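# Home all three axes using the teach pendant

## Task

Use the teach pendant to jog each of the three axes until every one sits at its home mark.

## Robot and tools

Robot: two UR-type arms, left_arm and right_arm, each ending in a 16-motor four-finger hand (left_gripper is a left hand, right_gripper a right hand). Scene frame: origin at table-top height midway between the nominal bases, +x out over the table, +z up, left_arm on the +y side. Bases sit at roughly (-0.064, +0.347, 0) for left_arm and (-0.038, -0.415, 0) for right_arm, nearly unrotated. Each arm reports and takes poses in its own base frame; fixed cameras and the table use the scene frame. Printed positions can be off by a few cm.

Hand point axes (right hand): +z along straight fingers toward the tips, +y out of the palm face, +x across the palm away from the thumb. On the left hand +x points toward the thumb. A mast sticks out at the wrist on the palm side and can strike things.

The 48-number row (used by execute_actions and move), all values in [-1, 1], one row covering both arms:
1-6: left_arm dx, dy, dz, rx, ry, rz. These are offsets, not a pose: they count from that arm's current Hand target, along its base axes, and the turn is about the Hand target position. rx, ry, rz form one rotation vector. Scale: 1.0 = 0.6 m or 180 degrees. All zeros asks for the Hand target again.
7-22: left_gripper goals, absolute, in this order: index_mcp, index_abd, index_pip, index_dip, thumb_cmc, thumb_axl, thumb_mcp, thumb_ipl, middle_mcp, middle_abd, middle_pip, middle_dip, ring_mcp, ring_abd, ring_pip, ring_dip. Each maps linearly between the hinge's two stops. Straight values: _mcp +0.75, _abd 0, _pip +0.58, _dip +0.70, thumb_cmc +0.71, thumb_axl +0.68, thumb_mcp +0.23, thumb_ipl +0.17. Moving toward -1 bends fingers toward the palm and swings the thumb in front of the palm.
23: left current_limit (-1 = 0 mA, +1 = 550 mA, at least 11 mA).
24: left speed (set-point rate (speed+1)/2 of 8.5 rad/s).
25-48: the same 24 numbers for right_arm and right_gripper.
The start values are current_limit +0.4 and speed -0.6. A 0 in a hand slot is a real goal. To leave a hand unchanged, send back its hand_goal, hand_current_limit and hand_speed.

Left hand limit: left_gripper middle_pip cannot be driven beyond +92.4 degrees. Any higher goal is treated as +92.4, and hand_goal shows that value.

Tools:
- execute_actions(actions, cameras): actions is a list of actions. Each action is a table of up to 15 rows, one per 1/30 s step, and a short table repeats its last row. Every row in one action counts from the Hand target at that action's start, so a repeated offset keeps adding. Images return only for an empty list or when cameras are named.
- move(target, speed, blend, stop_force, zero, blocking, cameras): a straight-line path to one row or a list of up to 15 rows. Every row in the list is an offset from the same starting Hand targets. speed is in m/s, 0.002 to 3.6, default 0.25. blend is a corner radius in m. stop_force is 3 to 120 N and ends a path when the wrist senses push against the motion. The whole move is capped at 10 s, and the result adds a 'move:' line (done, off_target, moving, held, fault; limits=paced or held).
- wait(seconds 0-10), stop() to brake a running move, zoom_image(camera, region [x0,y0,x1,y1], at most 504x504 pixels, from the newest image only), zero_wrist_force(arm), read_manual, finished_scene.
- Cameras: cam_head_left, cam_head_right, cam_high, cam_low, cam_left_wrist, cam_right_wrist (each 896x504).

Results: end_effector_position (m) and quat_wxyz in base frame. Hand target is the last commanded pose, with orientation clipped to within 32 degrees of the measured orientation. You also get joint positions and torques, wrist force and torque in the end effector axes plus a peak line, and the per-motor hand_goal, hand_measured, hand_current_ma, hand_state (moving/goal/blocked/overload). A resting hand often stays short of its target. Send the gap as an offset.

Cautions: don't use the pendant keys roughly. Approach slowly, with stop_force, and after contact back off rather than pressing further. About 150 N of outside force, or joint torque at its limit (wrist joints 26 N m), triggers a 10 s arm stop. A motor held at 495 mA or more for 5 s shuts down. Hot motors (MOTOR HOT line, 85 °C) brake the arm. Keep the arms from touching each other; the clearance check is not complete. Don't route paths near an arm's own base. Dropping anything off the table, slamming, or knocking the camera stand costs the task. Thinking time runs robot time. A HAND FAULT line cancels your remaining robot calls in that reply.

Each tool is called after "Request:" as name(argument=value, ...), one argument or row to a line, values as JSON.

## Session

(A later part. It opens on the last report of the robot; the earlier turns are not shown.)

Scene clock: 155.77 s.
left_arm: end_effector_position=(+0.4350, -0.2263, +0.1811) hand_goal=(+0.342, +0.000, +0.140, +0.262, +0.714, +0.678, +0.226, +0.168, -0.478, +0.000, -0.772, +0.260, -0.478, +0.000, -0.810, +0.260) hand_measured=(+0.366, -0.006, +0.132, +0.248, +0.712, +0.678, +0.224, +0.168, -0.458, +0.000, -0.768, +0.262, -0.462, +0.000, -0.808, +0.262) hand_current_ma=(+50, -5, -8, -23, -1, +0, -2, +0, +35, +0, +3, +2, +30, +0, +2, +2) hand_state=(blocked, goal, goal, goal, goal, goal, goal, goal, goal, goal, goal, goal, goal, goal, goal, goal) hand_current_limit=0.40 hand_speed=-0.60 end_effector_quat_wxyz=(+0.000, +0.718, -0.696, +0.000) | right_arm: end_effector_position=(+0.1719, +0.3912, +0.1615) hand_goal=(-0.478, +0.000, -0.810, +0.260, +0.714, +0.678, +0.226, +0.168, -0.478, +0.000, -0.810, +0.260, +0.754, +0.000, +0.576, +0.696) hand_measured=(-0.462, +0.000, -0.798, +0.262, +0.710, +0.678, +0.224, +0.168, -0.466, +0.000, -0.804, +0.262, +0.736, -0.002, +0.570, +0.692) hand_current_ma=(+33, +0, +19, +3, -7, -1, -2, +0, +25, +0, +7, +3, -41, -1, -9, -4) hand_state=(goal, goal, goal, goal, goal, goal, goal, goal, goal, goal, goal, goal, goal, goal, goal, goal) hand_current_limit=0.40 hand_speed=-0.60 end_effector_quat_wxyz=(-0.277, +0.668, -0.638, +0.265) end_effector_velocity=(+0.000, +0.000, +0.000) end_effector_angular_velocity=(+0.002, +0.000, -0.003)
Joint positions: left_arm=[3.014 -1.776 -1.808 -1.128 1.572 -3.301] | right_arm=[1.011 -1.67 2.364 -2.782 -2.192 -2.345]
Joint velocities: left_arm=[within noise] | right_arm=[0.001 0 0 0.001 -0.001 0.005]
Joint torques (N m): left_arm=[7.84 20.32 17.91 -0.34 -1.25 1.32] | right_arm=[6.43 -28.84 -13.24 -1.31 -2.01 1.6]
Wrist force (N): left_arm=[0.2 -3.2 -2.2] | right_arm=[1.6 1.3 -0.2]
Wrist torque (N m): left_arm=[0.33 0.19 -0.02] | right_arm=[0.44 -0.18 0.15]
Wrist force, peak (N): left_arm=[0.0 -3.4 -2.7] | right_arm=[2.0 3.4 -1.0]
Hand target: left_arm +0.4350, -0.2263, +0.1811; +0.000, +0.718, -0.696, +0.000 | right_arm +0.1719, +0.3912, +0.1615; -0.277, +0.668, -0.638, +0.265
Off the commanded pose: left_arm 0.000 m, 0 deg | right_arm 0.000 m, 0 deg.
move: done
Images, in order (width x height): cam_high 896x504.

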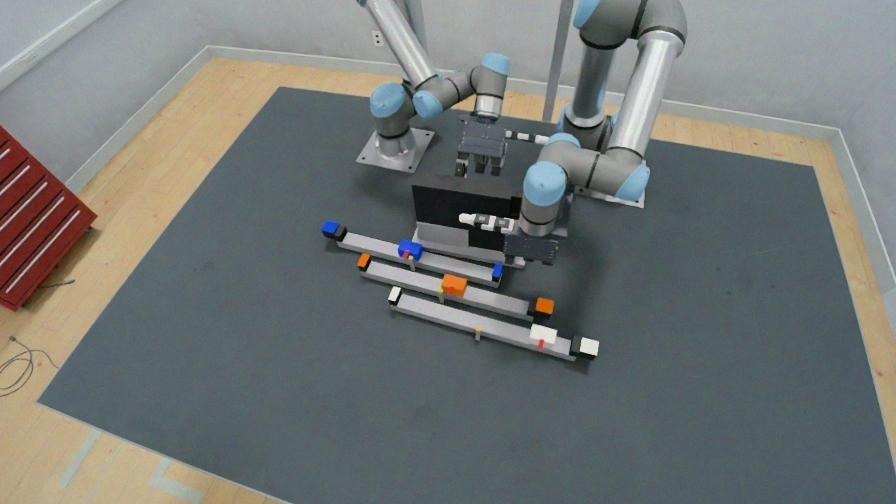

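Request:
move(
  target=[
    [0,0,0,0,0,0,0.342,0,0.139,0.261,0.714,0.678,0.226,0.168,-0.479,0,-0.772,0.26,-0.479,0,-0.81,0.26,0.4,-0.6,0.04,0.0018,0,0,0,0,-0.479,0,-0.81,0.26,0.714,0.678,0.226,0.168,-0.479,0,-0.81,0.26,0.754,0,0.576,0.696,0.4,-0.6],
  ],
  speed=0.015,
  stop_force=5,
  cameras=["cam_high"],
)

Request:
wait(
  seconds=0.3,
)

Request:
move(
  target=[
    [0,0,0,0,0,0,0.342,0,0.139,0.261,0.714,0.678,0.226,0.168,-0.479,0,-0.772,0.26,-0.479,0,-0.81,0.26,0.4,-0.6,-0.02,-0.0008,0,0,0,0,-0.479,0,-0.81,0.26,0.714,0.678,0.226,0.168,-0.479,0,-0.81,0.26,0.754,0,0.576,0.696,0.4,-0.6],
  ],
  speed=0.05,
  cameras=["cam_high", "cam_low"],
)

Request:
zoom_image(
  camera="cam_high",
  region=[380, 220, 450, 270],
)

Request:
zoom_image(
  camera="cam_low",
  region=[230, 250, 330, 330],
)

Scene clock: 160.50 s.
left_arm: end_effector_position=(+0.4350, -0.2262, +0.1811) hand_goal=(+0.342, +0.000, +0.140, +0.262, +0.714, +0.678, +0.226, +0.168, -0.478, +0.000, -0.772, +0.260, -0.478, +0.000, -0.810, +0.260) hand_measured=(+0.366, -0.006, +0.132, +0.248, +0.712, +0.678, +0.224, +0.168, -0.458, +0.000, -0.768, +0.262, -0.462, +0.000, -0.808, +0.262) hand_current_ma=(+50, -5, -8, -23, -1, +0, -2, +0, +35, +0, +3, +2, +30, +0, +2, +2) hand_state=(blocked, goal, goal, goal, goal, goal, goal, goal, goal, goal, goal, goal, goal, goal, goal, goal) hand_current_limit=0.40 hand_speed=-0.60 end_effector_quat_wxyz=(+0.000, +0.718, -0.696, +0.000) | right_arm: end_effector_position=(+0.1836, +0.3917, +0.1615) hand_goal=(-0.478, +0.000, -0.810, +0.260, +0.714, +0.678, +0.226, +0.168, -0.478, +0.000, -0.810, +0.260, +0.754, +0.000, +0.576, +0.696) hand_measured=(-0.462, +0.000, -0.798, +0.262, +0.710, +0.678, +0.224, +0.168, -0.466, +0.000, -0.804, +0.262, +0.692, -0.002, +0.546, +0.682) hand_current_ma=(+33, +0, +19, +3, -7, -1, -2, +0, +25, +0, +7, +3, -197, -2, -73, -24) hand_state=(goal, goal, goal, goal, goal, goal, goal, goal, goal, goal, goal, goal, blocked, goal, blocked, goal) hand_current_limit=0.40 hand_speed=-0.60 end_effector_quat_wxyz=(-0.277, +0.668, -0.638, +0.265)
Joint positions: left_arm=[3.014 -1.776 -1.808 -1.128 1.572 -3.301] | right_arm=[0.984 -1.657 2.357 -2.805 -2.178 -2.374]
Joint torques (N m): left_arm=[8.15 21.53 17.8 -0.27 -1.3 1.41] | right_arm=[6.05 -29.03 -13.88 -1.71 -2.41 1.36]
Wrist force (N): left_arm=[0.0 -3.4 -2.3] | right_arm=[2.1 3.3 -1.2]
Wrist torque (N m): left_arm=[0.31 0.21 -0.03] | right_arm=[0.33 -0.17 0.38]
Wrist force, peak (N): left_arm=[0.2 -3.5 -2.7] | right_arm=[2.3 3.5 -5.0]
Hand target: left_arm +0.4350, -0.2263, +0.1811; +0.000, +0.718, -0.696, +0.000 | right_arm +0.1836, +0.3917, +0.1615; -0.277, +0.668, -0.638, +0.265 (not the last commanded pose)
Off the commanded pose: left_arm 0.000 m, 0 deg | right_arm 0.012 m, 0 deg.
move: contact (right_arm)
Images, in order (width x height): cam_high 896x504.

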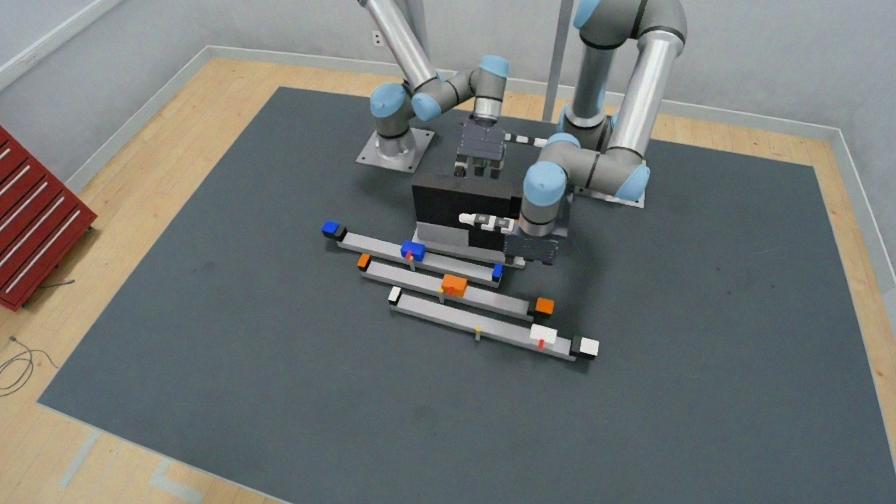

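Scene clock: 160.80 s.
left_arm: end_effector_position=(+0.4350, -0.2262, +0.1811) hand_goal=(+0.342, +0.000, +0.140, +0.262, +0.714, +0.678, +0.226, +0.168, -0.478, +0.000, -0.772, +0.260, -0.478, +0.000, -0.810, +0.260) hand_measured=(+0.366, -0.006, +0.132, +0.248, +0.712, +0.678, +0.224, +0.168, -0.458, +0.000, -0.768, +0.262, -0.462, +0.000, -0.808, +0.262) hand_current_ma=(+50, -5, -8, -23, -1, +0, -2, +0, +35, +0, +3, +2, +30, +0, +2, +2) hand_state=(blocked, goal, goal, goal, goal, goal, goal, goal, goal, goal, goal, goal, goal, goal, goal, goal) hand_current_limit=0.40 hand_speed=-0.60 end_effector_quat_wxyz=(+0.000, +0.718, -0.696, +0.000) | right_arm: end_effector_position=(+0.1836, +0.3917, +0.1615) hand_goal=(-0.478, +0.000, -0.810, +0.260, +0.714, +0.678, +0.226, +0.168, -0.478, +0.000, -0.810, +0.260, +0.754, +0.000, +0.576, +0.696) hand_measured=(-0.462, +0.000, -0.798, +0.262, +0.710, +0.678, +0.224, +0.168, -0.466, +0.000, -0.804, +0.262, +0.692, -0.002, +0.546, +0.682) hand_current_ma=(+33, +0, +19, +3, -7, -1, -2, +0, +25, +0, +7, +3, -197, -2, -73, -24) hand_state=(goal, goal, goal, goal, goal, goal, goal, goal, goal, goal, goal, goal, blocked, goal, blocked, goal) hand_current_limit=0.40 hand_speed=-0.60 end_effector_quat_wxyz=(-0.277, +0.668, -0.638, +0.265)
Joint positions: left_arm=[3.014 -1.776 -1.808 -1.128 1.572 -3.301] | right_arm=[0.984 -1.657 2.357 -2.805 -2.178 -2.374]
Joint torques (N m): left_arm=[8.33 21.74 17.1 -0.32 -1.29 1.42] | right_arm=[5.39 -29.16 -14.03 -1.66 -2.51 1.42]
Wrist force (N): left_arm=[0.0 -3.3 -2.5] | right_arm=[2.0 3.5 -1.4]
Wrist torque (N m): left_arm=[0.36 0.21 -0.04] | right_arm=[0.37 -0.15 0.38]
Wrist force, peak (N): left_arm=[0.1 -3.5 -2.3] | right_arm=[2.0 3.5 -1.4]
Hand target: left_arm +0.4350, -0.2263, +0.1811; +0.000, +0.718, -0.696, +0.000 | right_arm +0.1836, +0.3917, +0.1615; -0.277, +0.668, -0.638, +0.265 (not the last commanded pose)
Off the commanded pose: left_arm 0.000 m, 0 deg | right_arm 0.012 m, 0 deg.
wait: 0.30 s; at rest by 0.17 s

Scene clock: 161.63 s.
left_arm: end_effector_position=(+0.4350, -0.2262, +0.1811) hand_goal=(+0.342, +0.000, +0.140, +0.262, +0.714, +0.678, +0.226, +0.168, -0.478, +0.000, -0.772, +0.260, -0.478, +0.000, -0.810, +0.260) hand_measured=(+0.366, -0.006, +0.132, +0.248, +0.712, +0.678, +0.224, +0.168, -0.458, +0.000, -0.768, +0.262, -0.462, +0.000, -0.808, +0.262) hand_current_ma=(+50, -5, -8, -23, -1, +0, -2, +0, +35, +0, +3, +2, +30, +0, +2, +2) hand_state=(blocked, goal, goal, goal, goal, goal, goal, goal, goal, goal, goal, goal, goal, goal, goal, goal) hand_current_limit=0.40 hand_speed=-0.60 end_effector_quat_wxyz=(+0.000, +0.718, -0.696, +0.000) | right_arm: end_effector_position=(+0.1716, +0.3912, +0.1615) hand_goal=(-0.478, +0.000, -0.810, +0.260, +0.714, +0.678, +0.226, +0.168, -0.478, +0.000, -0.810, +0.260, +0.754, +0.000, +0.576, +0.696) hand_measured=(-0.462, +0.000, -0.798, +0.262, +0.710, +0.678, +0.224, +0.168, -0.466, +0.000, -0.804, +0.262, +0.736, -0.002, +0.570, +0.692) hand_current_ma=(+33, +0, +19, +3, -7, -1, -2, +0, +25, +0, +7, +3, -41, -2, -9, -4) hand_state=(goal, goal, goal, goal, goal, goal, goal, goal, goal, goal, goal, goal, goal, goal, goal, goal) hand_current_limit=0.40 hand_speed=-0.60 end_effector_quat_wxyz=(-0.277, +0.668, -0.638, +0.265)
Joint positions: left_arm=[3.014 -1.776 -1.808 -1.128 1.572 -3.301] | right_arm=[1.012 -1.671 2.364 -2.781 -2.192 -2.344]
Joint torques (N m): left_arm=[8.01 21.43 17.56 -0.35 -1.16 1.43] | right_arm=[6.48 -28.3 -12.9 -1.31 -2.05 1.47]
Wrist force (N): left_arm=[0.1 -3.1 -2.5] | right_arm=[1.7 0.9 0.0]
Wrist torque (N m): left_arm=[0.37 0.19 -0.03] | right_arm=[0.39 -0.20 0.15]
Wrist force, peak (N): left_arm=[0.0 -3.4 -2.6] | right_arm=[2.2 3.2 -1.2]
Hand target: left_arm +0.4350, -0.2263, +0.1811; +0.000, +0.718, -0.696, +0.000 | right_arm +0.1716, +0.3912, +0.1615; -0.277, +0.668, -0.638, +0.265
Off the commanded pose: left_arm 0.000 m, 0 deg | right_arm 0.000 m, 0 deg.
move: done
Images, in order (width x height): cam_high 896x504, cam_low 896x504.

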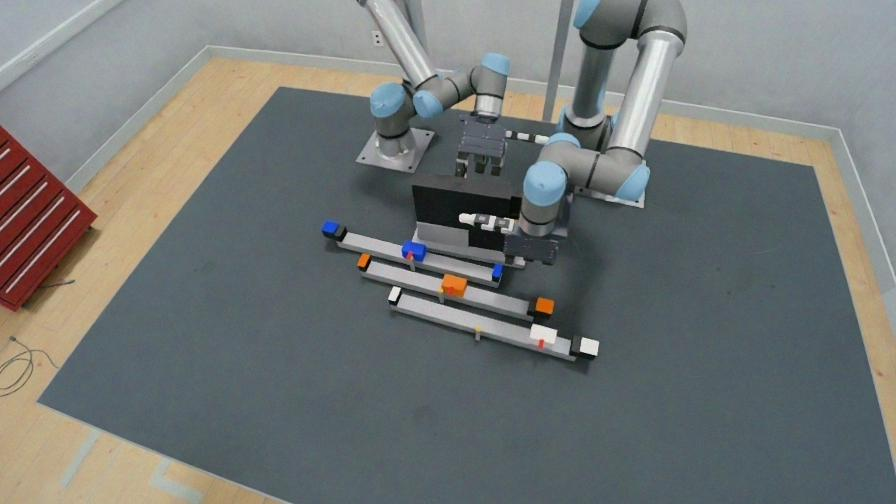

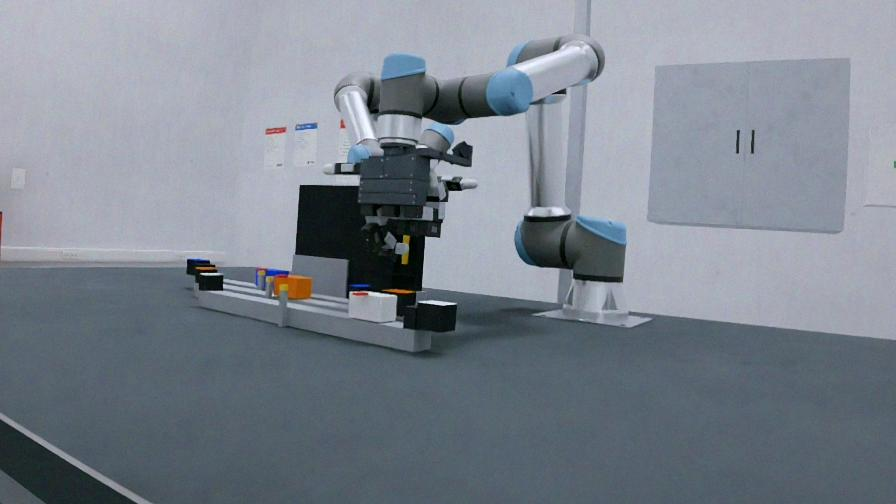

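Scaled by 7.200 from the camera's 896x504 image, which has a finer 1280x720 frame.

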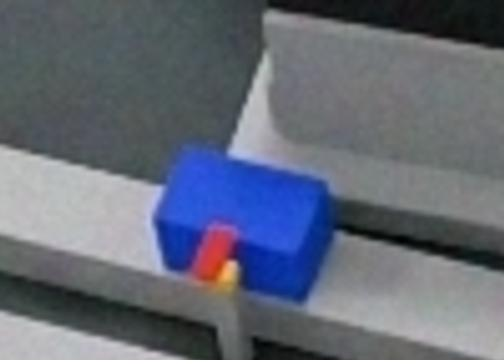

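Scaled by 5.040 from the camera's 896x504 image, which has a finer 1280x720 frame.

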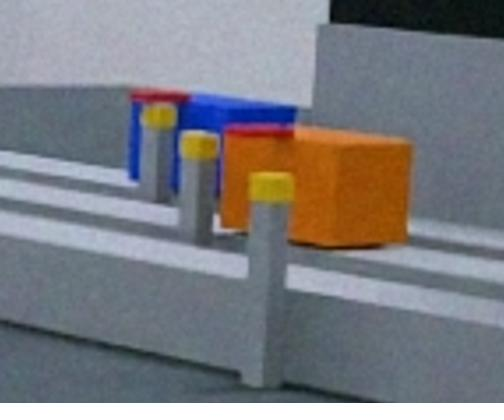

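Request:
execute_actions(
  actions=[
    [[0,0,0,0,0,0,0.342,0,0.139,0.261,0.714,0.678,0.226,0.168,-0.479,0,-0.772,0.26,-0.479,0,-0.81,0.26,0.4,-0.6,0.003,0.0001,0,0,0,0,-0.479,0,-0.81,0.26,0.714,0.678,0.226,0.168,-0.479,0,-0.81,0.26,0.754,0,0.576,0.696,0.4,-0.6],[0,0,0,0,0,0,0.342,0,0.139,0.261,0.714,0.678,0.226,0.168,-0.479,0,-0.772,0.26,-0.479,0,-0.81,0.26,0.4,-0.6,0.008,0.0003,0,0,0,0,-0.479,0,-0.81,0.26,0.714,0.678,0.226,0.168,-0.479,0,-0.81,0.26,0.754,0,0.576,0.696,0.4,-0.6],[0,0,0,0,0,0,0.342,0,0.139,0.261,0.714,0.678,0.226,0.168,-0.479,0,-0.772,0.26,-0.479,0,-0.81,0.26,0.4,-0.6,0.013,0.0005,0,0,0,0,-0.479,0,-0.81,0.26,0.714,0.678,0.226,0.168,-0.479,0,-0.81,0.26,0.754,0,0.576,0.696,0.4,-0.6],[0,0,0,0,0,0,0.342,0,0.139,0.261,0.714,0.678,0.226,0.168,-0.479,0,-0.772,0.26,-0.479,0,-0.81,0.26,0.4,-0.6,0.017,0.0007,0,0,0,0,-0.479,0,-0.81,0.26,0.714,0.678,0.226,0.168,-0.479,0,-0.81,0.26,0.754,0,0.576,0.696,0.4,-0.6],[0,0,0,0,0,0,0.342,0,0.139,0.261,0.714,0.678,0.226,0.168,-0.479,0,-0.772,0.26,-0.479,0,-0.81,0.26,0.4,-0.6,0.0193,0.0008,0,0,0,0,-0.479,0,-0.81,0.26,0.714,0.678,0.226,0.168,-0.479,0,-0.81,0.26,0.754,0,0.576,0.696,0.4,-0.6],[0,0,0,0,0,0,0.342,0,0.139,0.261,0.714,0.678,0.226,0.168,-0.479,0,-0.772,0.26,-0.479,0,-0.81,0.26,0.4,-0.6,0.02,0.0009,0,0,0,0,-0.479,0,-0.81,0.26,0.714,0.678,0.226,0.168,-0.479,0,-0.81,0.26,0.754,0,0.576,0.696,0.4,-0.6]],
    [[0,0,0,0,0,0,0.342,0,0.139,0.261,0.714,0.678,0.226,0.168,-0.479,0,-0.772,0.26,-0.479,0,-0.81,0.26,0.4,-0.6,-0.003,-0.0001,0,0,0,0,-0.479,0,-0.81,0.26,0.714,0.678,0.226,0.168,-0.479,0,-0.81,0.26,0.754,0,0.576,0.696,0.4,-0.6],[0,0,0,0,0,0,0.342,0,0.139,0.261,0.714,0.678,0.226,0.168,-0.479,0,-0.772,0.26,-0.479,0,-0.81,0.26,0.4,-0.6,-0.008,-0.0003,0,0,0,0,-0.479,0,-0.81,0.26,0.714,0.678,0.226,0.168,-0.479,0,-0.81,0.26,0.754,0,0.576,0.696,0.4,-0.6],[0,0,0,0,0,0,0.342,0,0.139,0.261,0.714,0.678,0.226,0.168,-0.479,0,-0.772,0.26,-0.479,0,-0.81,0.26,0.4,-0.6,-0.013,-0.0005,0,0,0,0,-0.479,0,-0.81,0.26,0.714,0.678,0.226,0.168,-0.479,0,-0.81,0.26,0.754,0,0.576,0.696,0.4,-0.6],[0,0,0,0,0,0,0.342,0,0.139,0.261,0.714,0.678,0.226,0.168,-0.479,0,-0.772,0.26,-0.479,0,-0.81,0.26,0.4,-0.6,-0.017,-0.0007,0,0,0,0,-0.479,0,-0.81,0.26,0.714,0.678,0.226,0.168,-0.479,0,-0.81,0.26,0.754,0,0.576,0.696,0.4,-0.6],[0,0,0,0,0,0,0.342,0,0.139,0.261,0.714,0.678,0.226,0.168,-0.479,0,-0.772,0.26,-0.479,0,-0.81,0.26,0.4,-0.6,-0.0193,-0.0008,0,0,0,0,-0.479,0,-0.81,0.26,0.714,0.678,0.226,0.168,-0.479,0,-0.81,0.26,0.754,0,0.576,0.696,0.4,-0.6],[0,0,0,0,0,0,0.342,0,0.139,0.261,0.714,0.678,0.226,0.168,-0.479,0,-0.772,0.26,-0.479,0,-0.81,0.26,0.4,-0.6,-0.02,-0.0009,0,0,0,0,-0.479,0,-0.81,0.26,0.714,0.678,0.226,0.168,-0.479,0,-0.81,0.26,0.754,0,0.576,0.696,0.4,-0.6]],
  ],
  cameras=["cam_high", "cam_low"],
)

Request:
zoom_image(
  camera="cam_high",
  region=[380, 220, 450, 270],
)

Request:
zoom_image(
  camera="cam_low",
  region=[230, 250, 330, 330],
)

Scene clock: 168.73 s.
left_arm: end_effector_position=(+0.4350, -0.2262, +0.1811) hand_goal=(+0.342, +0.000, +0.140, +0.262, +0.714, +0.678, +0.226, +0.168, -0.478, +0.000, -0.772, +0.260, -0.478, +0.000, -0.810, +0.260) hand_measured=(+0.366, -0.006, +0.132, +0.248, +0.712, +0.678, +0.224, +0.168, -0.458, +0.000, -0.768, +0.262, -0.462, +0.000, -0.808, +0.262) hand_current_ma=(+50, -5, -8, -23, -1, +0, -2, +0, +35, +0, +3, +2, +30, +0, +2, +2) hand_state=(blocked, goal, goal, goal, goal, goal, goal, goal, goal, goal, goal, goal, goal, goal, goal, goal) hand_current_limit=0.40 hand_speed=-0.60 end_effector_quat_wxyz=(+0.000, +0.718, -0.696, +0.000) | right_arm: end_effector_position=(+0.1716, +0.3912, +0.1615) hand_goal=(-0.478, +0.000, -0.810, +0.260, +0.714, +0.678, +0.226, +0.168, -0.478, +0.000, -0.810, +0.260, +0.754, +0.000, +0.576, +0.696) hand_measured=(-0.462, +0.000, -0.798, +0.262, +0.710, +0.678, +0.224, +0.168, -0.466, +0.000, -0.804, +0.262, +0.736, -0.004, +0.570, +0.692) hand_current_ma=(+33, +0, +19, +3, -7, -1, -2, +0, +25, +0, +7, +3, -41, -4, -9, -4) hand_state=(goal, goal, goal, goal, goal, goal, goal, goal, goal, goal, goal, goal, goal, goal, goal, goal) hand_current_limit=0.40 hand_speed=-0.60 end_effector_quat_wxyz=(-0.277, +0.668, -0.638, +0.265)
Joint positions: left_arm=[3.014 -1.776 -1.808 -1.128 1.572 -3.301] | right_arm=[1.012 -1.671 2.364 -2.781 -2.192 -2.344]
Joint torques (N m): left_arm=[7.81 21.53 17.32 -0.37 -1.32 1.56] | right_arm=[5.9 -28.55 -13.22 -1.34 -1.92 1.61]
Wrist force (N): left_arm=[0.2 -3.2 -2.4] | right_arm=[2.0 1.1 -0.4]
Wrist torque (N m): left_arm=[0.35 0.19 -0.03] | right_arm=[0.43 -0.23 0.18]
Wrist force, peak (N): left_arm=[0.1 -3.5 -2.6] | right_arm=[1.9 2.7 -5.8]
Hand target: left_arm +0.4350, -0.2263, +0.1811; +0.000, +0.718, -0.696, +0.000 | right_arm +0.1716, +0.3912, +0.1615; -0.277, +0.668, -0.638, +0.265
Off the commanded pose: left_arm 0.000 m, 0 deg | right_arm 0.000 m, 0 deg.
Step readings (end_effector_position of left_arm | right_arm):
0: (+0.4350, -0.2262, +0.1811) | (+0.1716, +0.3912, +0.1615)
1: (+0.4350, -0.2262, +0.1811) | (+0.1716, +0.3912, +0.1615)
2: (+0.4350, -0.2262, +0.1811) | (+0.1718, +0.3912, +0.1615)
4: (+0.4350, -0.2262, +0.1811) | (+0.1745, +0.3913, +0.1616)
8: (+0.4350, -0.2262, +0.1811) | (+0.1811, +0.3916, +0.1616)
15: (+0.4350, -0.2262, +0.1811) | (+0.1835, +0.3918, +0.1615)
16: (+0.4350, -0.2262, +0.1811) | (+0.1835, +0.3918, +0.1615)
17: (+0.4350, -0.2262, +0.1811) | (+0.1832, +0.3918, +0.1615)
19: (+0.4350, -0.2262, +0.1811) | (+0.1809, +0.3918, +0.1615)
23: (+0.4350, -0.2262, +0.1811) | (+0.1740, +0.3914, +0.1614)
30: (+0.4350, -0.2262, +0.1811) | (+0.1717, +0.3913, +0.1615)
Images, in order (width x height): cam_high 896x504, cam_low 896x504.

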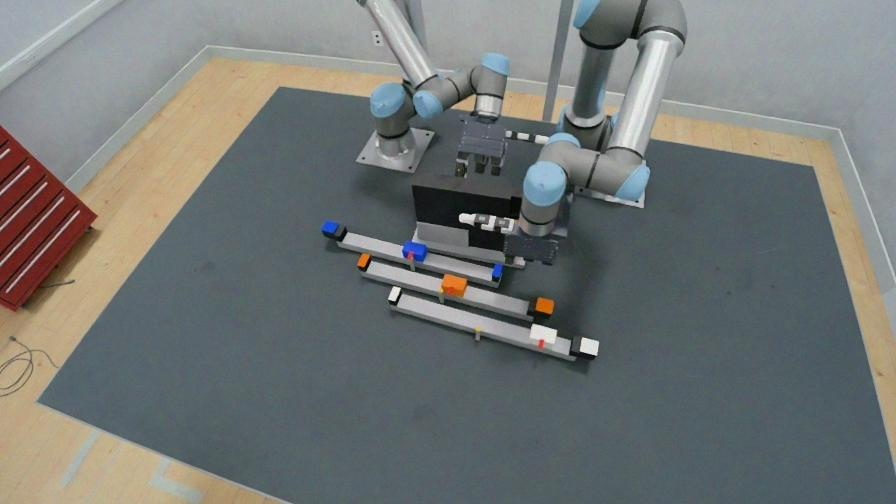

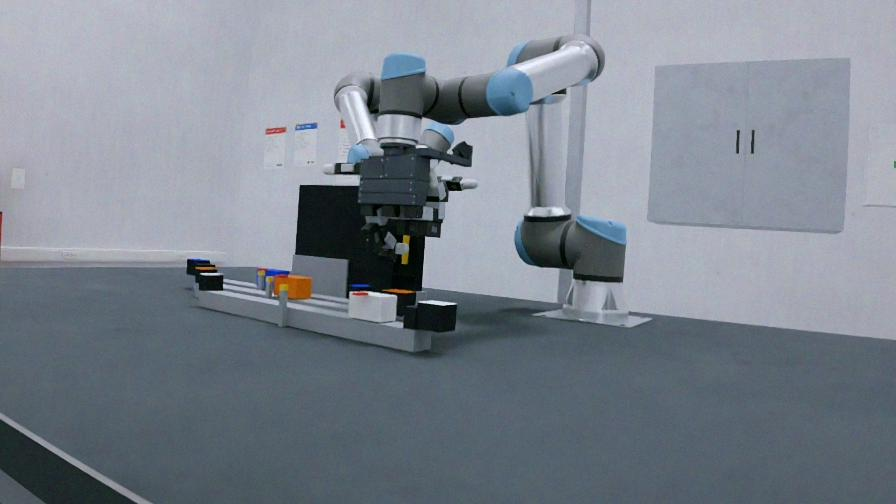

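Scaled by 7.200 from the camera's 896x504 image, which has a finer 1280x720 frame.

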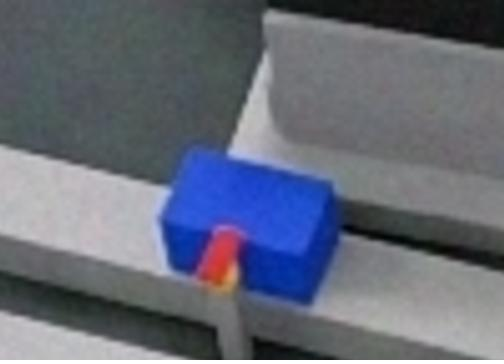

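Scaled by 5.040 from the camera's 896x504 image, which has a finer 1280x720 frame.

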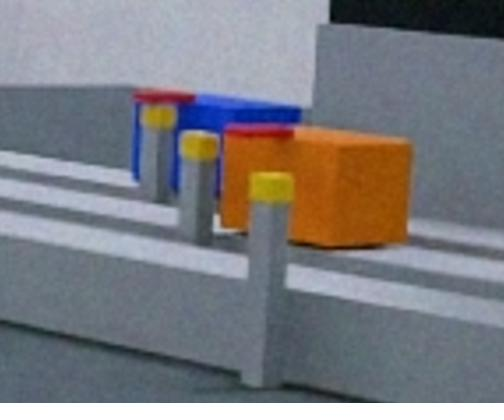

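Request:
zoom_image(
  camera="cam_high",
  region=[400, 240, 428, 268],
)

Request:
zoom_image(
  camera="cam_low",
  region=[252, 262, 292, 292],
)

Request:
zoom_image(
  camera="cam_high",
  region=[436, 272, 472, 302],
)

Scaled by 18.000 from the camera's 896x504 image, which has a finer 1280x720 frame.

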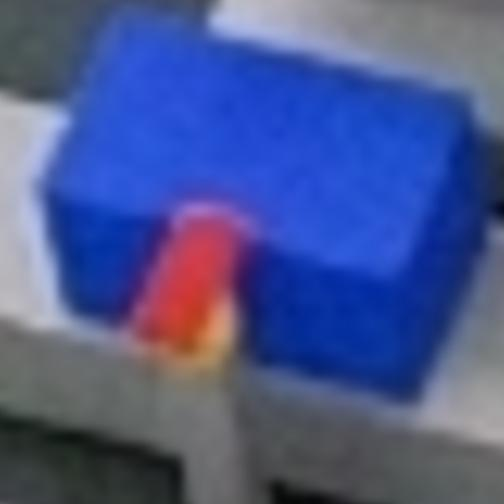

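Scaled by 12.600 from the camera's 896x504 image, which has a finer 1280x720 frame.

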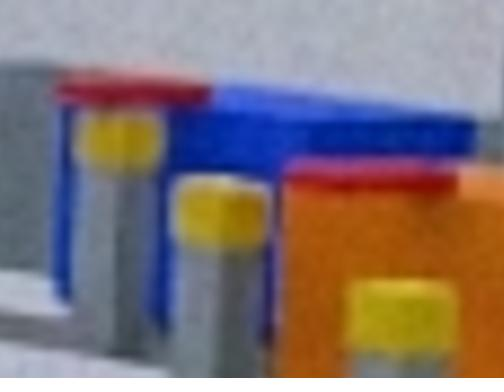

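Scaled by 14.000 from the camera's 896x504 image, which has a finer 1280x720 frame.

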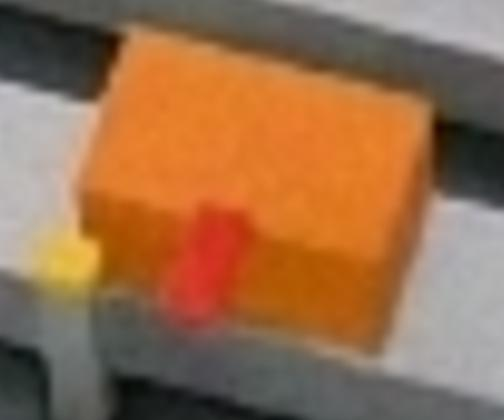

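Request:
wait(
  seconds=0.1,
  cameras=["cam_left_wrist"],
)

Request:
zoom_image(
  camera="cam_left_wrist",
  region=[110, 170, 410, 370],
)

Request:
zoom_image(
  camera="cam_left_wrist",
  region=[210, 230, 300, 300],
)

Scene clock: 170.97 s.
left_arm: end_effector_position=(+0.4350, -0.2262, +0.1811) hand_goal=(+0.342, +0.000, +0.140, +0.262, +0.714, +0.678, +0.226, +0.168, -0.478, +0.000, -0.772, +0.260, -0.478, +0.000, -0.810, +0.260) hand_measured=(+0.366, -0.006, +0.132, +0.248, +0.712, +0.678, +0.224, +0.168, -0.458, +0.000, -0.768, +0.262, -0.462, +0.000, -0.808, +0.262) hand_current_ma=(+50, -5, -8, -23, -1, +0, -2, +0, +35, +0, +3, +2, +30, +0, +2, +2) hand_state=(blocked, goal, goal, goal, goal, goal, goal, goal, goal, goal, goal, goal, goal, goal, goal, goal) hand_current_limit=0.40 hand_speed=-0.60 end_effector_quat_wxyz=(+0.000, +0.718, -0.696, +0.000) | right_arm: end_effector_position=(+0.1716, +0.3912, +0.1615) hand_goal=(-0.478, +0.000, -0.810, +0.260, +0.714, +0.678, +0.226, +0.168, -0.478, +0.000, -0.810, +0.260, +0.754, +0.000, +0.576, +0.696) hand_measured=(-0.462, +0.000, -0.798, +0.262, +0.710, +0.678, +0.224, +0.168, -0.466, +0.000, -0.804, +0.262, +0.736, -0.004, +0.570, +0.692) hand_current_ma=(+33, +0, +19, +3, -7, -1, -2, +0, +25, +0, +7, +3, -41, -4, -9, -4) hand_state=(goal, goal, goal, goal, goal, goal, goal, goal, goal, goal, goal, goal, goal, goal, goal, goal) hand_current_limit=0.40 hand_speed=-0.60 end_effector_quat_wxyz=(-0.277, +0.668, -0.638, +0.265)
Joint positions: left_arm=[3.014 -1.776 -1.808 -1.128 1.572 -3.301] | right_arm=[1.012 -1.671 2.364 -2.781 -2.192 -2.344]
Joint torques (N m): left_arm=[8.39 21.36 17.35 -0.3 -1.39 1.38] | right_arm=[6.23 -28.38 -12.64 -1.31 -1.95 1.52]
Wrist force (N): left_arm=[0.3 -3.4 -2.4] | right_arm=[1.7 1.2 -0.2]
Wrist torque (N m): left_arm=[0.31 0.18 -0.02] | right_arm=[0.43 -0.20 0.16]
Wrist force, peak (N): left_arm=[0.4 -3.5 -2.6] | right_arm=[2.1 1.1 -0.2]
Hand target: left_arm +0.4350, -0.2263, +0.1811; +0.000, +0.718, -0.696, +0.000 | right_arm +0.1716, +0.3912, +0.1615; -0.277, +0.668, -0.638, +0.265
Off the commanded pose: left_arm 0.000 m, 0 deg | right_arm 0.000 m, 0 deg.
wait: 0.10 s; at rest from the start
Images, in order (width x height): cam_left_wrist 896x504.

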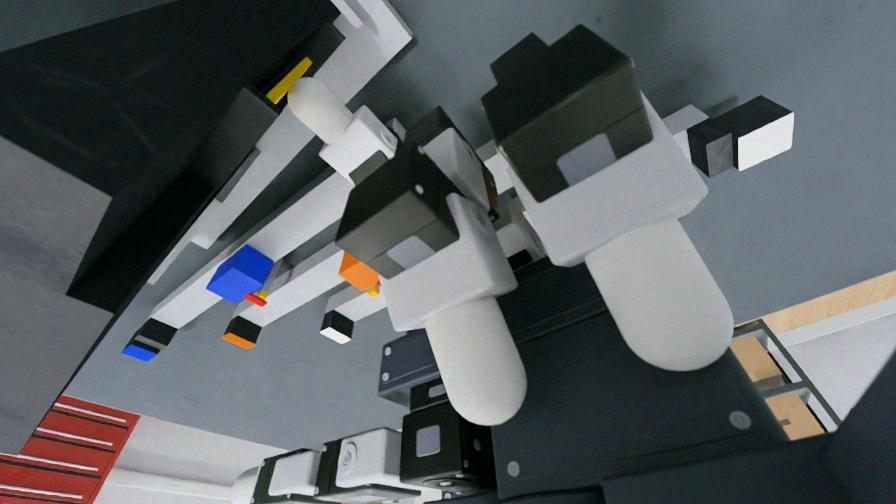

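Scaled by 1.680 from the camera's 896x504 image, which has a finer 1280x720 frame.

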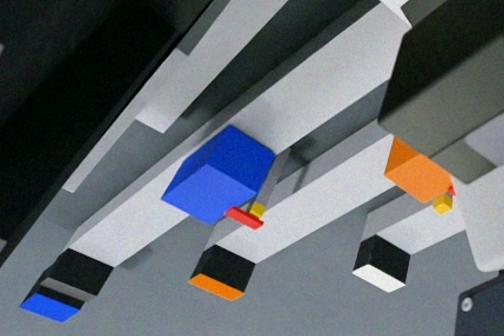

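Scaled by 5.600 from the camera's 896x504 image, which has a finer 1280x720 frame.

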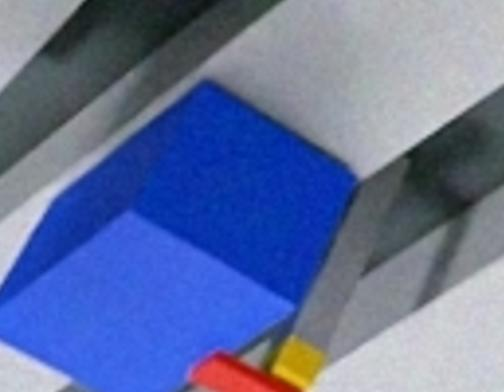

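Request:
zoom_image(
  camera="cam_left_wrist",
  region=[235, 280, 285, 315],
)

Scaled by 10.080 from the camera's 896x504 image, which has a finer 1280x720 frame.

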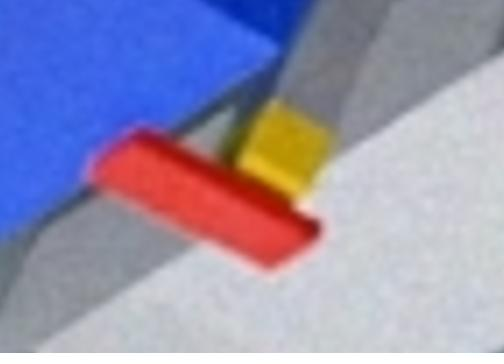

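Request:
move(
  target=[
    [0,0,0,0,0,0,0.342,0,0.139,0.261,0.714,0.678,0.226,0.168,-0.479,0,-0.772,0.26,-0.479,0,-0.81,0.26,0.4,-0.6,-0.024,-0.0066,-0.07,0,0,0,-0.479,0,-0.81,0.26,0.714,0.678,0.226,0.168,-0.479,0,-0.81,0.26,0.754,0,0.576,0.696,0.4,-0.6],
  ],
  speed=0.05,
  cameras=["cam_right_wrist", "cam_head_left"],
)

Request:
zoom_image(
  camera="cam_right_wrist",
  region=[240, 0, 540, 170],
)

Request:
zoom_image(
  camera="cam_head_left",
  region=[480, 240, 580, 300],
)

Scene clock: 174.83 s.
left_arm: end_effector_position=(+0.4350, -0.2262, +0.1811) hand_goal=(+0.342, +0.000, +0.140, +0.262, +0.714, +0.678, +0.226, +0.168, -0.478, +0.000, -0.772, +0.260, -0.478, +0.000, -0.810, +0.260) hand_measured=(+0.366, -0.006, +0.132, +0.248, +0.712, +0.678, +0.224, +0.168, -0.458, +0.000, -0.768, +0.262, -0.462, +0.000, -0.808, +0.262) hand_current_ma=(+50, -5, -8, -23, -1, +0, -2, +0, +35, +0, +3, +2, +30, +0, +2, +2) hand_state=(blocked, goal, goal, goal, goal, goal, goal, goal, goal, goal, goal, goal, goal, goal, goal, goal) hand_current_limit=0.40 hand_speed=-0.60 end_effector_quat_wxyz=(+0.000, +0.718, -0.696, +0.000) | right_arm: end_effector_position=(+0.1572, +0.3873, +0.1196) hand_goal=(-0.478, +0.000, -0.810, +0.260, +0.714, +0.678, +0.226, +0.168, -0.478, +0.000, -0.810, +0.260, +0.754, +0.000, +0.576, +0.696) hand_measured=(-0.462, +0.000, -0.798, +0.262, +0.710, +0.678, +0.224, +0.168, -0.466, +0.000, -0.804, +0.262, +0.736, -0.004, +0.570, +0.692) hand_current_ma=(+33, +0, +19, +3, -7, -1, -2, +0, +25, +0, +7, +3, -39, -3, -9, -4) hand_state=(goal, goal, goal, goal, goal, goal, goal, goal, goal, goal, goal, goal, goal, goal, goal, goal) hand_current_limit=0.40 hand_speed=-0.60 end_effector_quat_wxyz=(-0.277, +0.668, -0.638, +0.265)
Joint positions: left_arm=[3.014 -1.776 -1.808 -1.128 1.572 -3.301] | right_arm=[1.042 -1.592 2.436 -2.912 -2.207 -2.312]
Joint torques (N m): left_arm=[7.85 21.77 18 -0.2 -1.32 1.34] | right_arm=[6.58 -3.64 -10.88 -4.3 -2.07 1.56]
Wrist force (N): left_arm=[0.0 -3.2 -2.5] | right_arm=[1.7 1.0 -0.7]
Wrist torque (N m): left_arm=[0.36 0.21 -0.05] | right_arm=[0.47 -0.23 0.13]
Wrist force, peak (N): left_arm=[0.1 -3.6 -2.6] | right_arm=[1.9 1.5 -0.5]
Hand target: left_arm +0.4350, -0.2263, +0.1811; +0.000, +0.718, -0.696, +0.000 | right_arm +0.1572, +0.3873, +0.1195; -0.277, +0.668, -0.638, +0.265
Off the commanded pose: left_arm 0.000 m, 0 deg | right_arm 0.000 m, 0 deg.
move: done
Images, in order (width x height): cam_head_left 896x504, cam_right_wrist 896x504.

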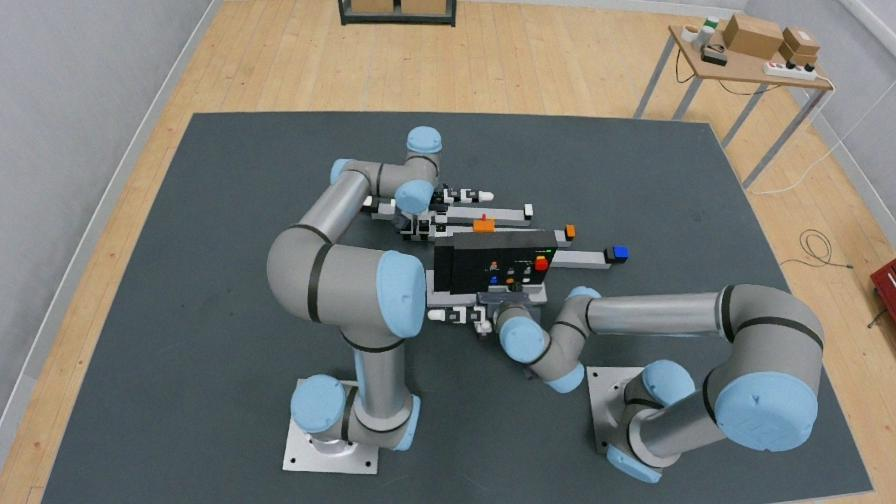

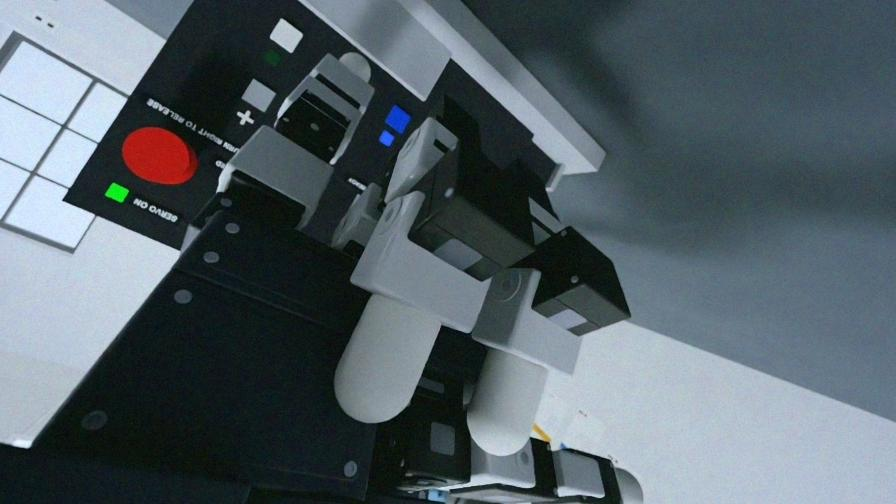

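Scaled by 1.680 from the camera's 896x504 image, which has a finer 1280x720 frame.

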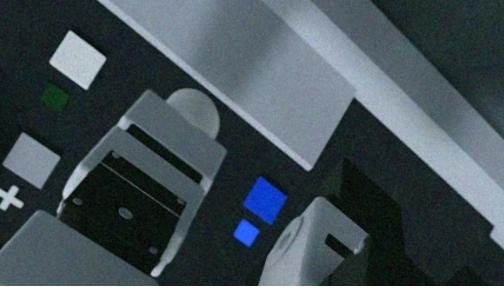

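Scaled by 5.040 from the camera's 896x504 image, which has a finer 1280x720 frame.

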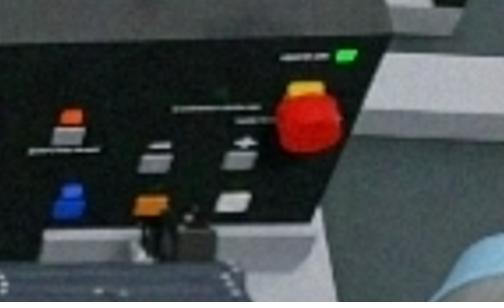

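Request:
move(
  target=[
    [0,0,0,0,0,0,0.342,0,0.139,0.261,0.714,0.678,0.226,0.168,-0.479,0,-0.772,0.26,-0.479,0,-0.81,0.26,0.4,-0.6,0.0567,-0.0001,0,0,0,0,-0.479,0,-0.81,0.26,0.714,0.678,0.226,0.168,-0.479,0,-0.81,0.26,0.754,0,0.576,0.696,0.4,-0.6],
  ],
  speed=0.015,
  stop_force=5,
  cameras=["cam_right_wrist", "cam_head_left"],
)

Request:
zoom_image(
  camera="cam_right_wrist",
  region=[240, 0, 540, 170],
)

Request:
zoom_image(
  camera="cam_head_left",
  region=[480, 240, 580, 300],
)

Scene clock: 179.03 s.
left_arm: end_effector_position=(+0.4350, -0.2262, +0.1811) hand_goal=(+0.342, +0.000, +0.140, +0.262, +0.714, +0.678, +0.226, +0.168, -0.478, +0.000, -0.772, +0.260, -0.478, +0.000, -0.810, +0.260) hand_measured=(+0.366, -0.006, +0.132, +0.248, +0.712, +0.678, +0.224, +0.168, -0.458, +0.000, -0.768, +0.262, -0.462, +0.000, -0.808, +0.262) hand_current_ma=(+50, -5, -8, -23, -1, +0, -2, +0, +35, +0, +3, +2, +30, +0, +2, +2) hand_state=(blocked, goal, goal, goal, goal, goal, goal, goal, goal, goal, goal, goal, goal, goal, goal, goal) hand_current_limit=0.40 hand_speed=-0.60 end_effector_quat_wxyz=(+0.000, +0.718, -0.696, +0.000) | right_arm: end_effector_position=(+0.1813, +0.3872, +0.1195) hand_goal=(-0.478, +0.000, -0.810, +0.260, +0.714, +0.678, +0.226, +0.168, -0.478, +0.000, -0.810, +0.260, +0.754, +0.000, +0.576, +0.696) hand_measured=(-0.462, +0.000, -0.798, +0.262, +0.710, +0.678, +0.224, +0.168, -0.466, +0.000, -0.804, +0.262, +0.704, -0.002, +0.552, +0.688) hand_current_ma=(+33, +0, +19, +3, -7, -1, -2, +0, +25, +0, +7, +3, -147, -3, -50, -14) hand_state=(goal, goal, goal, goal, goal, goal, goal, goal, goal, goal, goal, goal, blocked, goal, blocked, goal) hand_current_limit=0.40 hand_speed=-0.60 end_effector_quat_wxyz=(-0.277, +0.668, -0.638, +0.265)
Joint positions: left_arm=[3.014 -1.776 -1.808 -1.128 1.572 -3.301] | right_arm=[0.982 -1.568 2.425 -2.963 -2.177 -2.376]
Joint torques (N m): left_arm=[7.98 21.33 17.59 -0.22 -1.37 1.46] | right_arm=[6.17 -30.73 -11.02 -1.44 -2.2 1.39]
Wrist force (N): left_arm=[0.1 -3.7 -2.4] | right_arm=[2.4 2.7 -1.7]
Wrist torque (N m): left_arm=[0.29 0.20 -0.02] | right_arm=[0.43 -0.20 0.36]
Wrist force, peak (N): left_arm=[0.1 -3.5 -2.8] | right_arm=[2.4 3.2 -5.9]
Hand target: left_arm +0.4350, -0.2263, +0.1811; +0.000, +0.718, -0.696, +0.000 | right_arm +0.1813, +0.3872, +0.1195; -0.277, +0.668, -0.638, +0.265 (not the last commanded pose)
Off the commanded pose: left_arm 0.000 m, 0 deg | right_arm 0.010 m, 0 deg.
move: contact (right_arm)
Images, in order (width x height): cam_head_left 896x504, cam_right_wrist 896x504.

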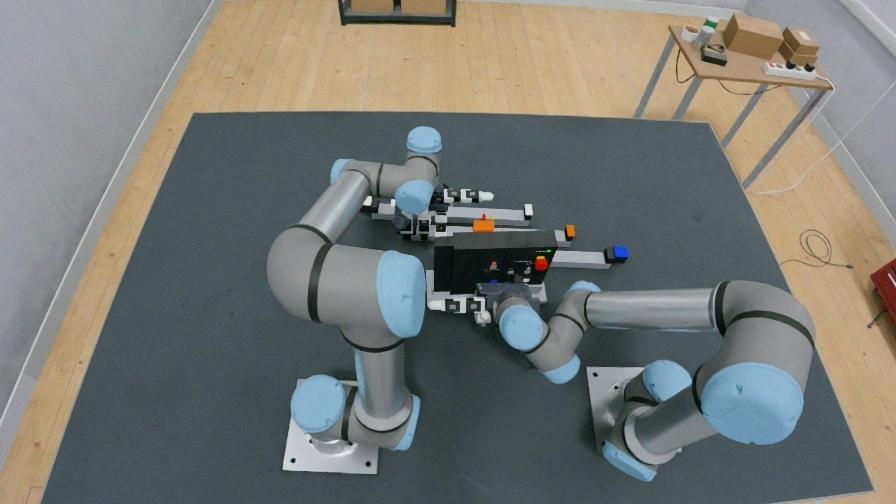

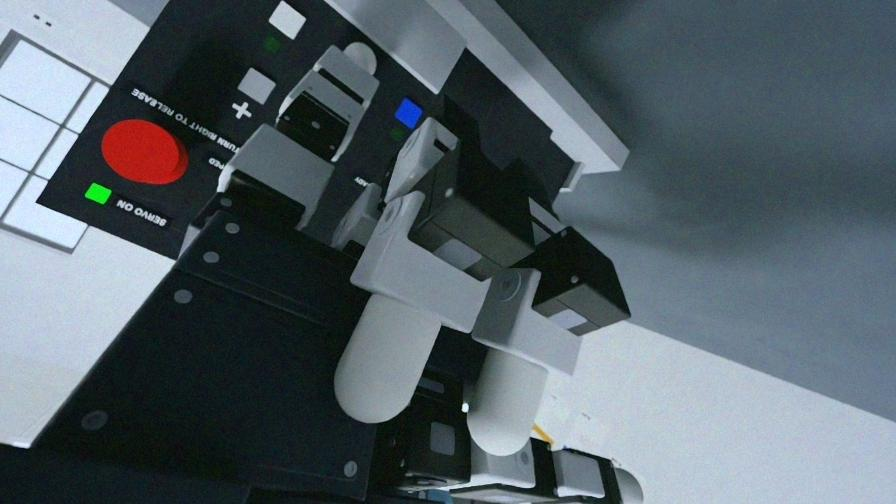

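Scaled by 1.680 from the camera's 896x504 image, which has a finer 1280x720 frame.

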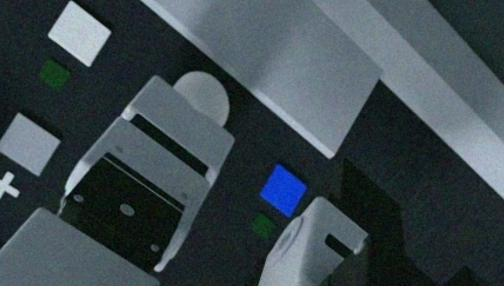

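Scaled by 5.040 from the camera's 896x504 image, which has a finer 1280x720 frame.

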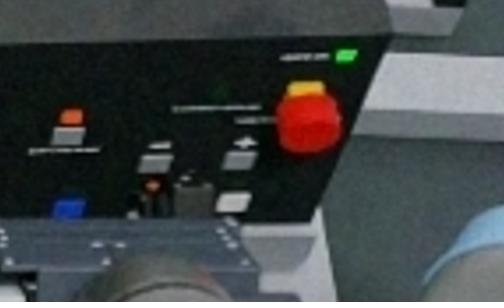

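Request:
move(
  target=[
    [0,0,0,0,0,0,0.342,0,0.139,0.261,0.714,0.678,0.226,0.168,-0.479,0,-0.772,0.26,-0.479,0,-0.81,0.26,0.4,-0.6,-0.0255,0,0,0,0,0,-0.479,0,-0.81,0.26,0.714,0.678,0.226,0.168,-0.479,0,-0.81,0.26,0.754,0,0.576,0.696,0.4,-0.6],
    [0,0,0,0,0,0,0.342,0,0.139,0.261,0.714,0.678,0.226,0.168,-0.479,0,-0.772,0.26,-0.479,0,-0.81,0.26,0.4,-0.6,-0.0162,0.005,0.07,0,0,0,-0.479,0,-0.81,0.26,0.714,0.678,0.226,0.168,-0.479,0,-0.81,0.26,0.754,0,0.576,0.696,0.4,-0.6],
  ],
  speed=0.05,
  cameras=["cam_right_wrist", "cam_high"],
)

Request:
zoom_image(
  camera="cam_high",
  region=[420, 260, 490, 310],
)

Scene clock: 181.97 s.
left_arm: end_effector_position=(+0.4350, -0.2262, +0.1811) hand_goal=(+0.342, +0.000, +0.140, +0.262, +0.714, +0.678, +0.226, +0.168, -0.478, +0.000, -0.772, +0.260, -0.478, +0.000, -0.810, +0.260) hand_measured=(+0.366, -0.006, +0.132, +0.248, +0.712, +0.678, +0.224, +0.168, -0.458, +0.000, -0.768, +0.262, -0.462, +0.000, -0.808, +0.262) hand_current_ma=(+50, -5, -8, -23, -1, +0, -2, +0, +35, +0, +3, +2, +30, +0, +2, +2) hand_state=(blocked, goal, goal, goal, goal, goal, goal, goal, goal, goal, goal, goal, goal, goal, goal, goal) hand_current_limit=0.40 hand_speed=-0.60 end_effector_quat_wxyz=(+0.000, +0.718, -0.696, +0.000) | right_arm: end_effector_position=(+0.1716, +0.3902, +0.1615) hand_goal=(-0.478, +0.000, -0.810, +0.260, +0.714, +0.678, +0.226, +0.168, -0.478, +0.000, -0.810, +0.260, +0.754, +0.000, +0.576, +0.696) hand_measured=(-0.462, +0.000, -0.798, +0.262, +0.710, +0.678, +0.224, +0.168, -0.466, +0.000, -0.804, +0.262, +0.736, -0.002, +0.570, +0.692) hand_current_ma=(+33, +0, +19, +3, -7, -1, -2, +0, +25, +0, +7, +3, -40, -3, -9, -4) hand_state=(goal, goal, goal, goal, goal, goal, goal, goal, goal, goal, goal, goal, goal, goal, goal, goal) hand_current_limit=0.40 hand_speed=-0.60 end_effector_quat_wxyz=(-0.277, +0.668, -0.638, +0.265)
Joint positions: left_arm=[3.014 -1.776 -1.808 -1.128 1.572 -3.301] | right_arm=[1.01 -1.673 2.367 -2.782 -2.192 -2.346]
Joint torques (N m): left_arm=[7.97 21.73 16.59 -0.14 -1.41 1.31] | right_arm=[-7.05 -27.91 -26.25 -1.19 0.67 -1.21]
Wrist force (N): left_arm=[0.0 -3.2 -2.4] | right_arm=[1.8 1.2 -0.2]
Wrist torque (N m): left_arm=[0.35 0.21 -0.04] | right_arm=[0.44 -0.20 0.25]
Wrist force, peak (N): left_arm=[0.4 -3.5 -2.7] | right_arm=[2.6 3.2 -1.8]
Hand target: left_arm +0.4350, -0.2263, +0.1811; +0.000, +0.718, -0.696, +0.000 | right_arm +0.1716, +0.3902, +0.1615; -0.277, +0.668, -0.638, +0.265
Off the commanded pose: left_arm 0.000 m, 0 deg | right_arm 0.000 m, 0 deg.
move: done
Images, in order (width x height): cam_high 896x504, cam_right_wrist 896x504.

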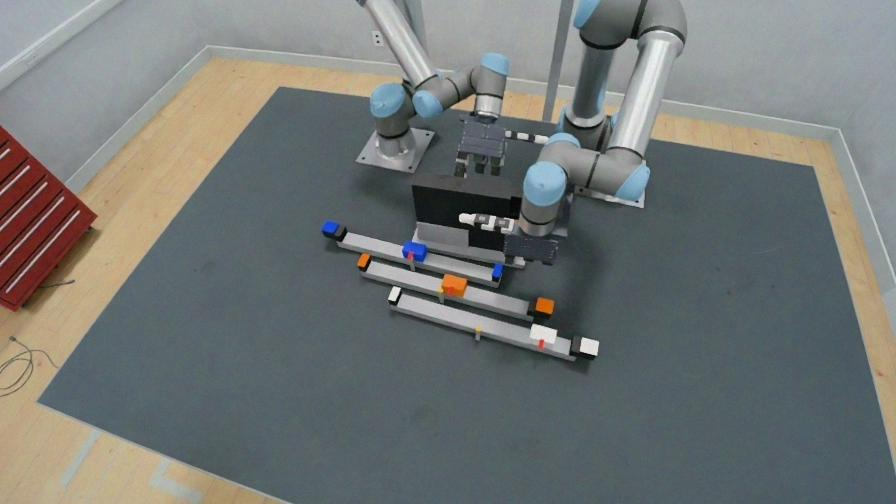

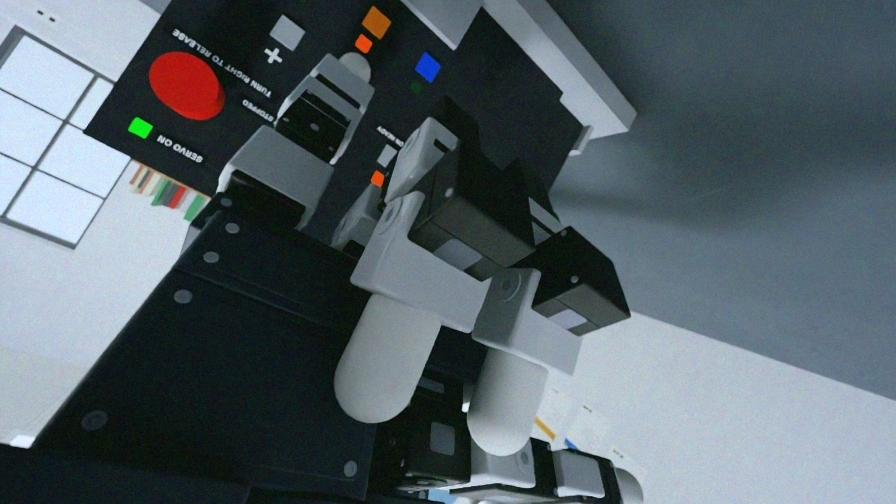

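Scaled by 7.200 from the camera's 896x504 image, which has a finer 1280x720 frame.

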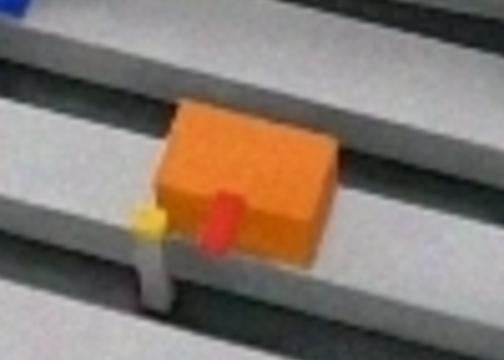

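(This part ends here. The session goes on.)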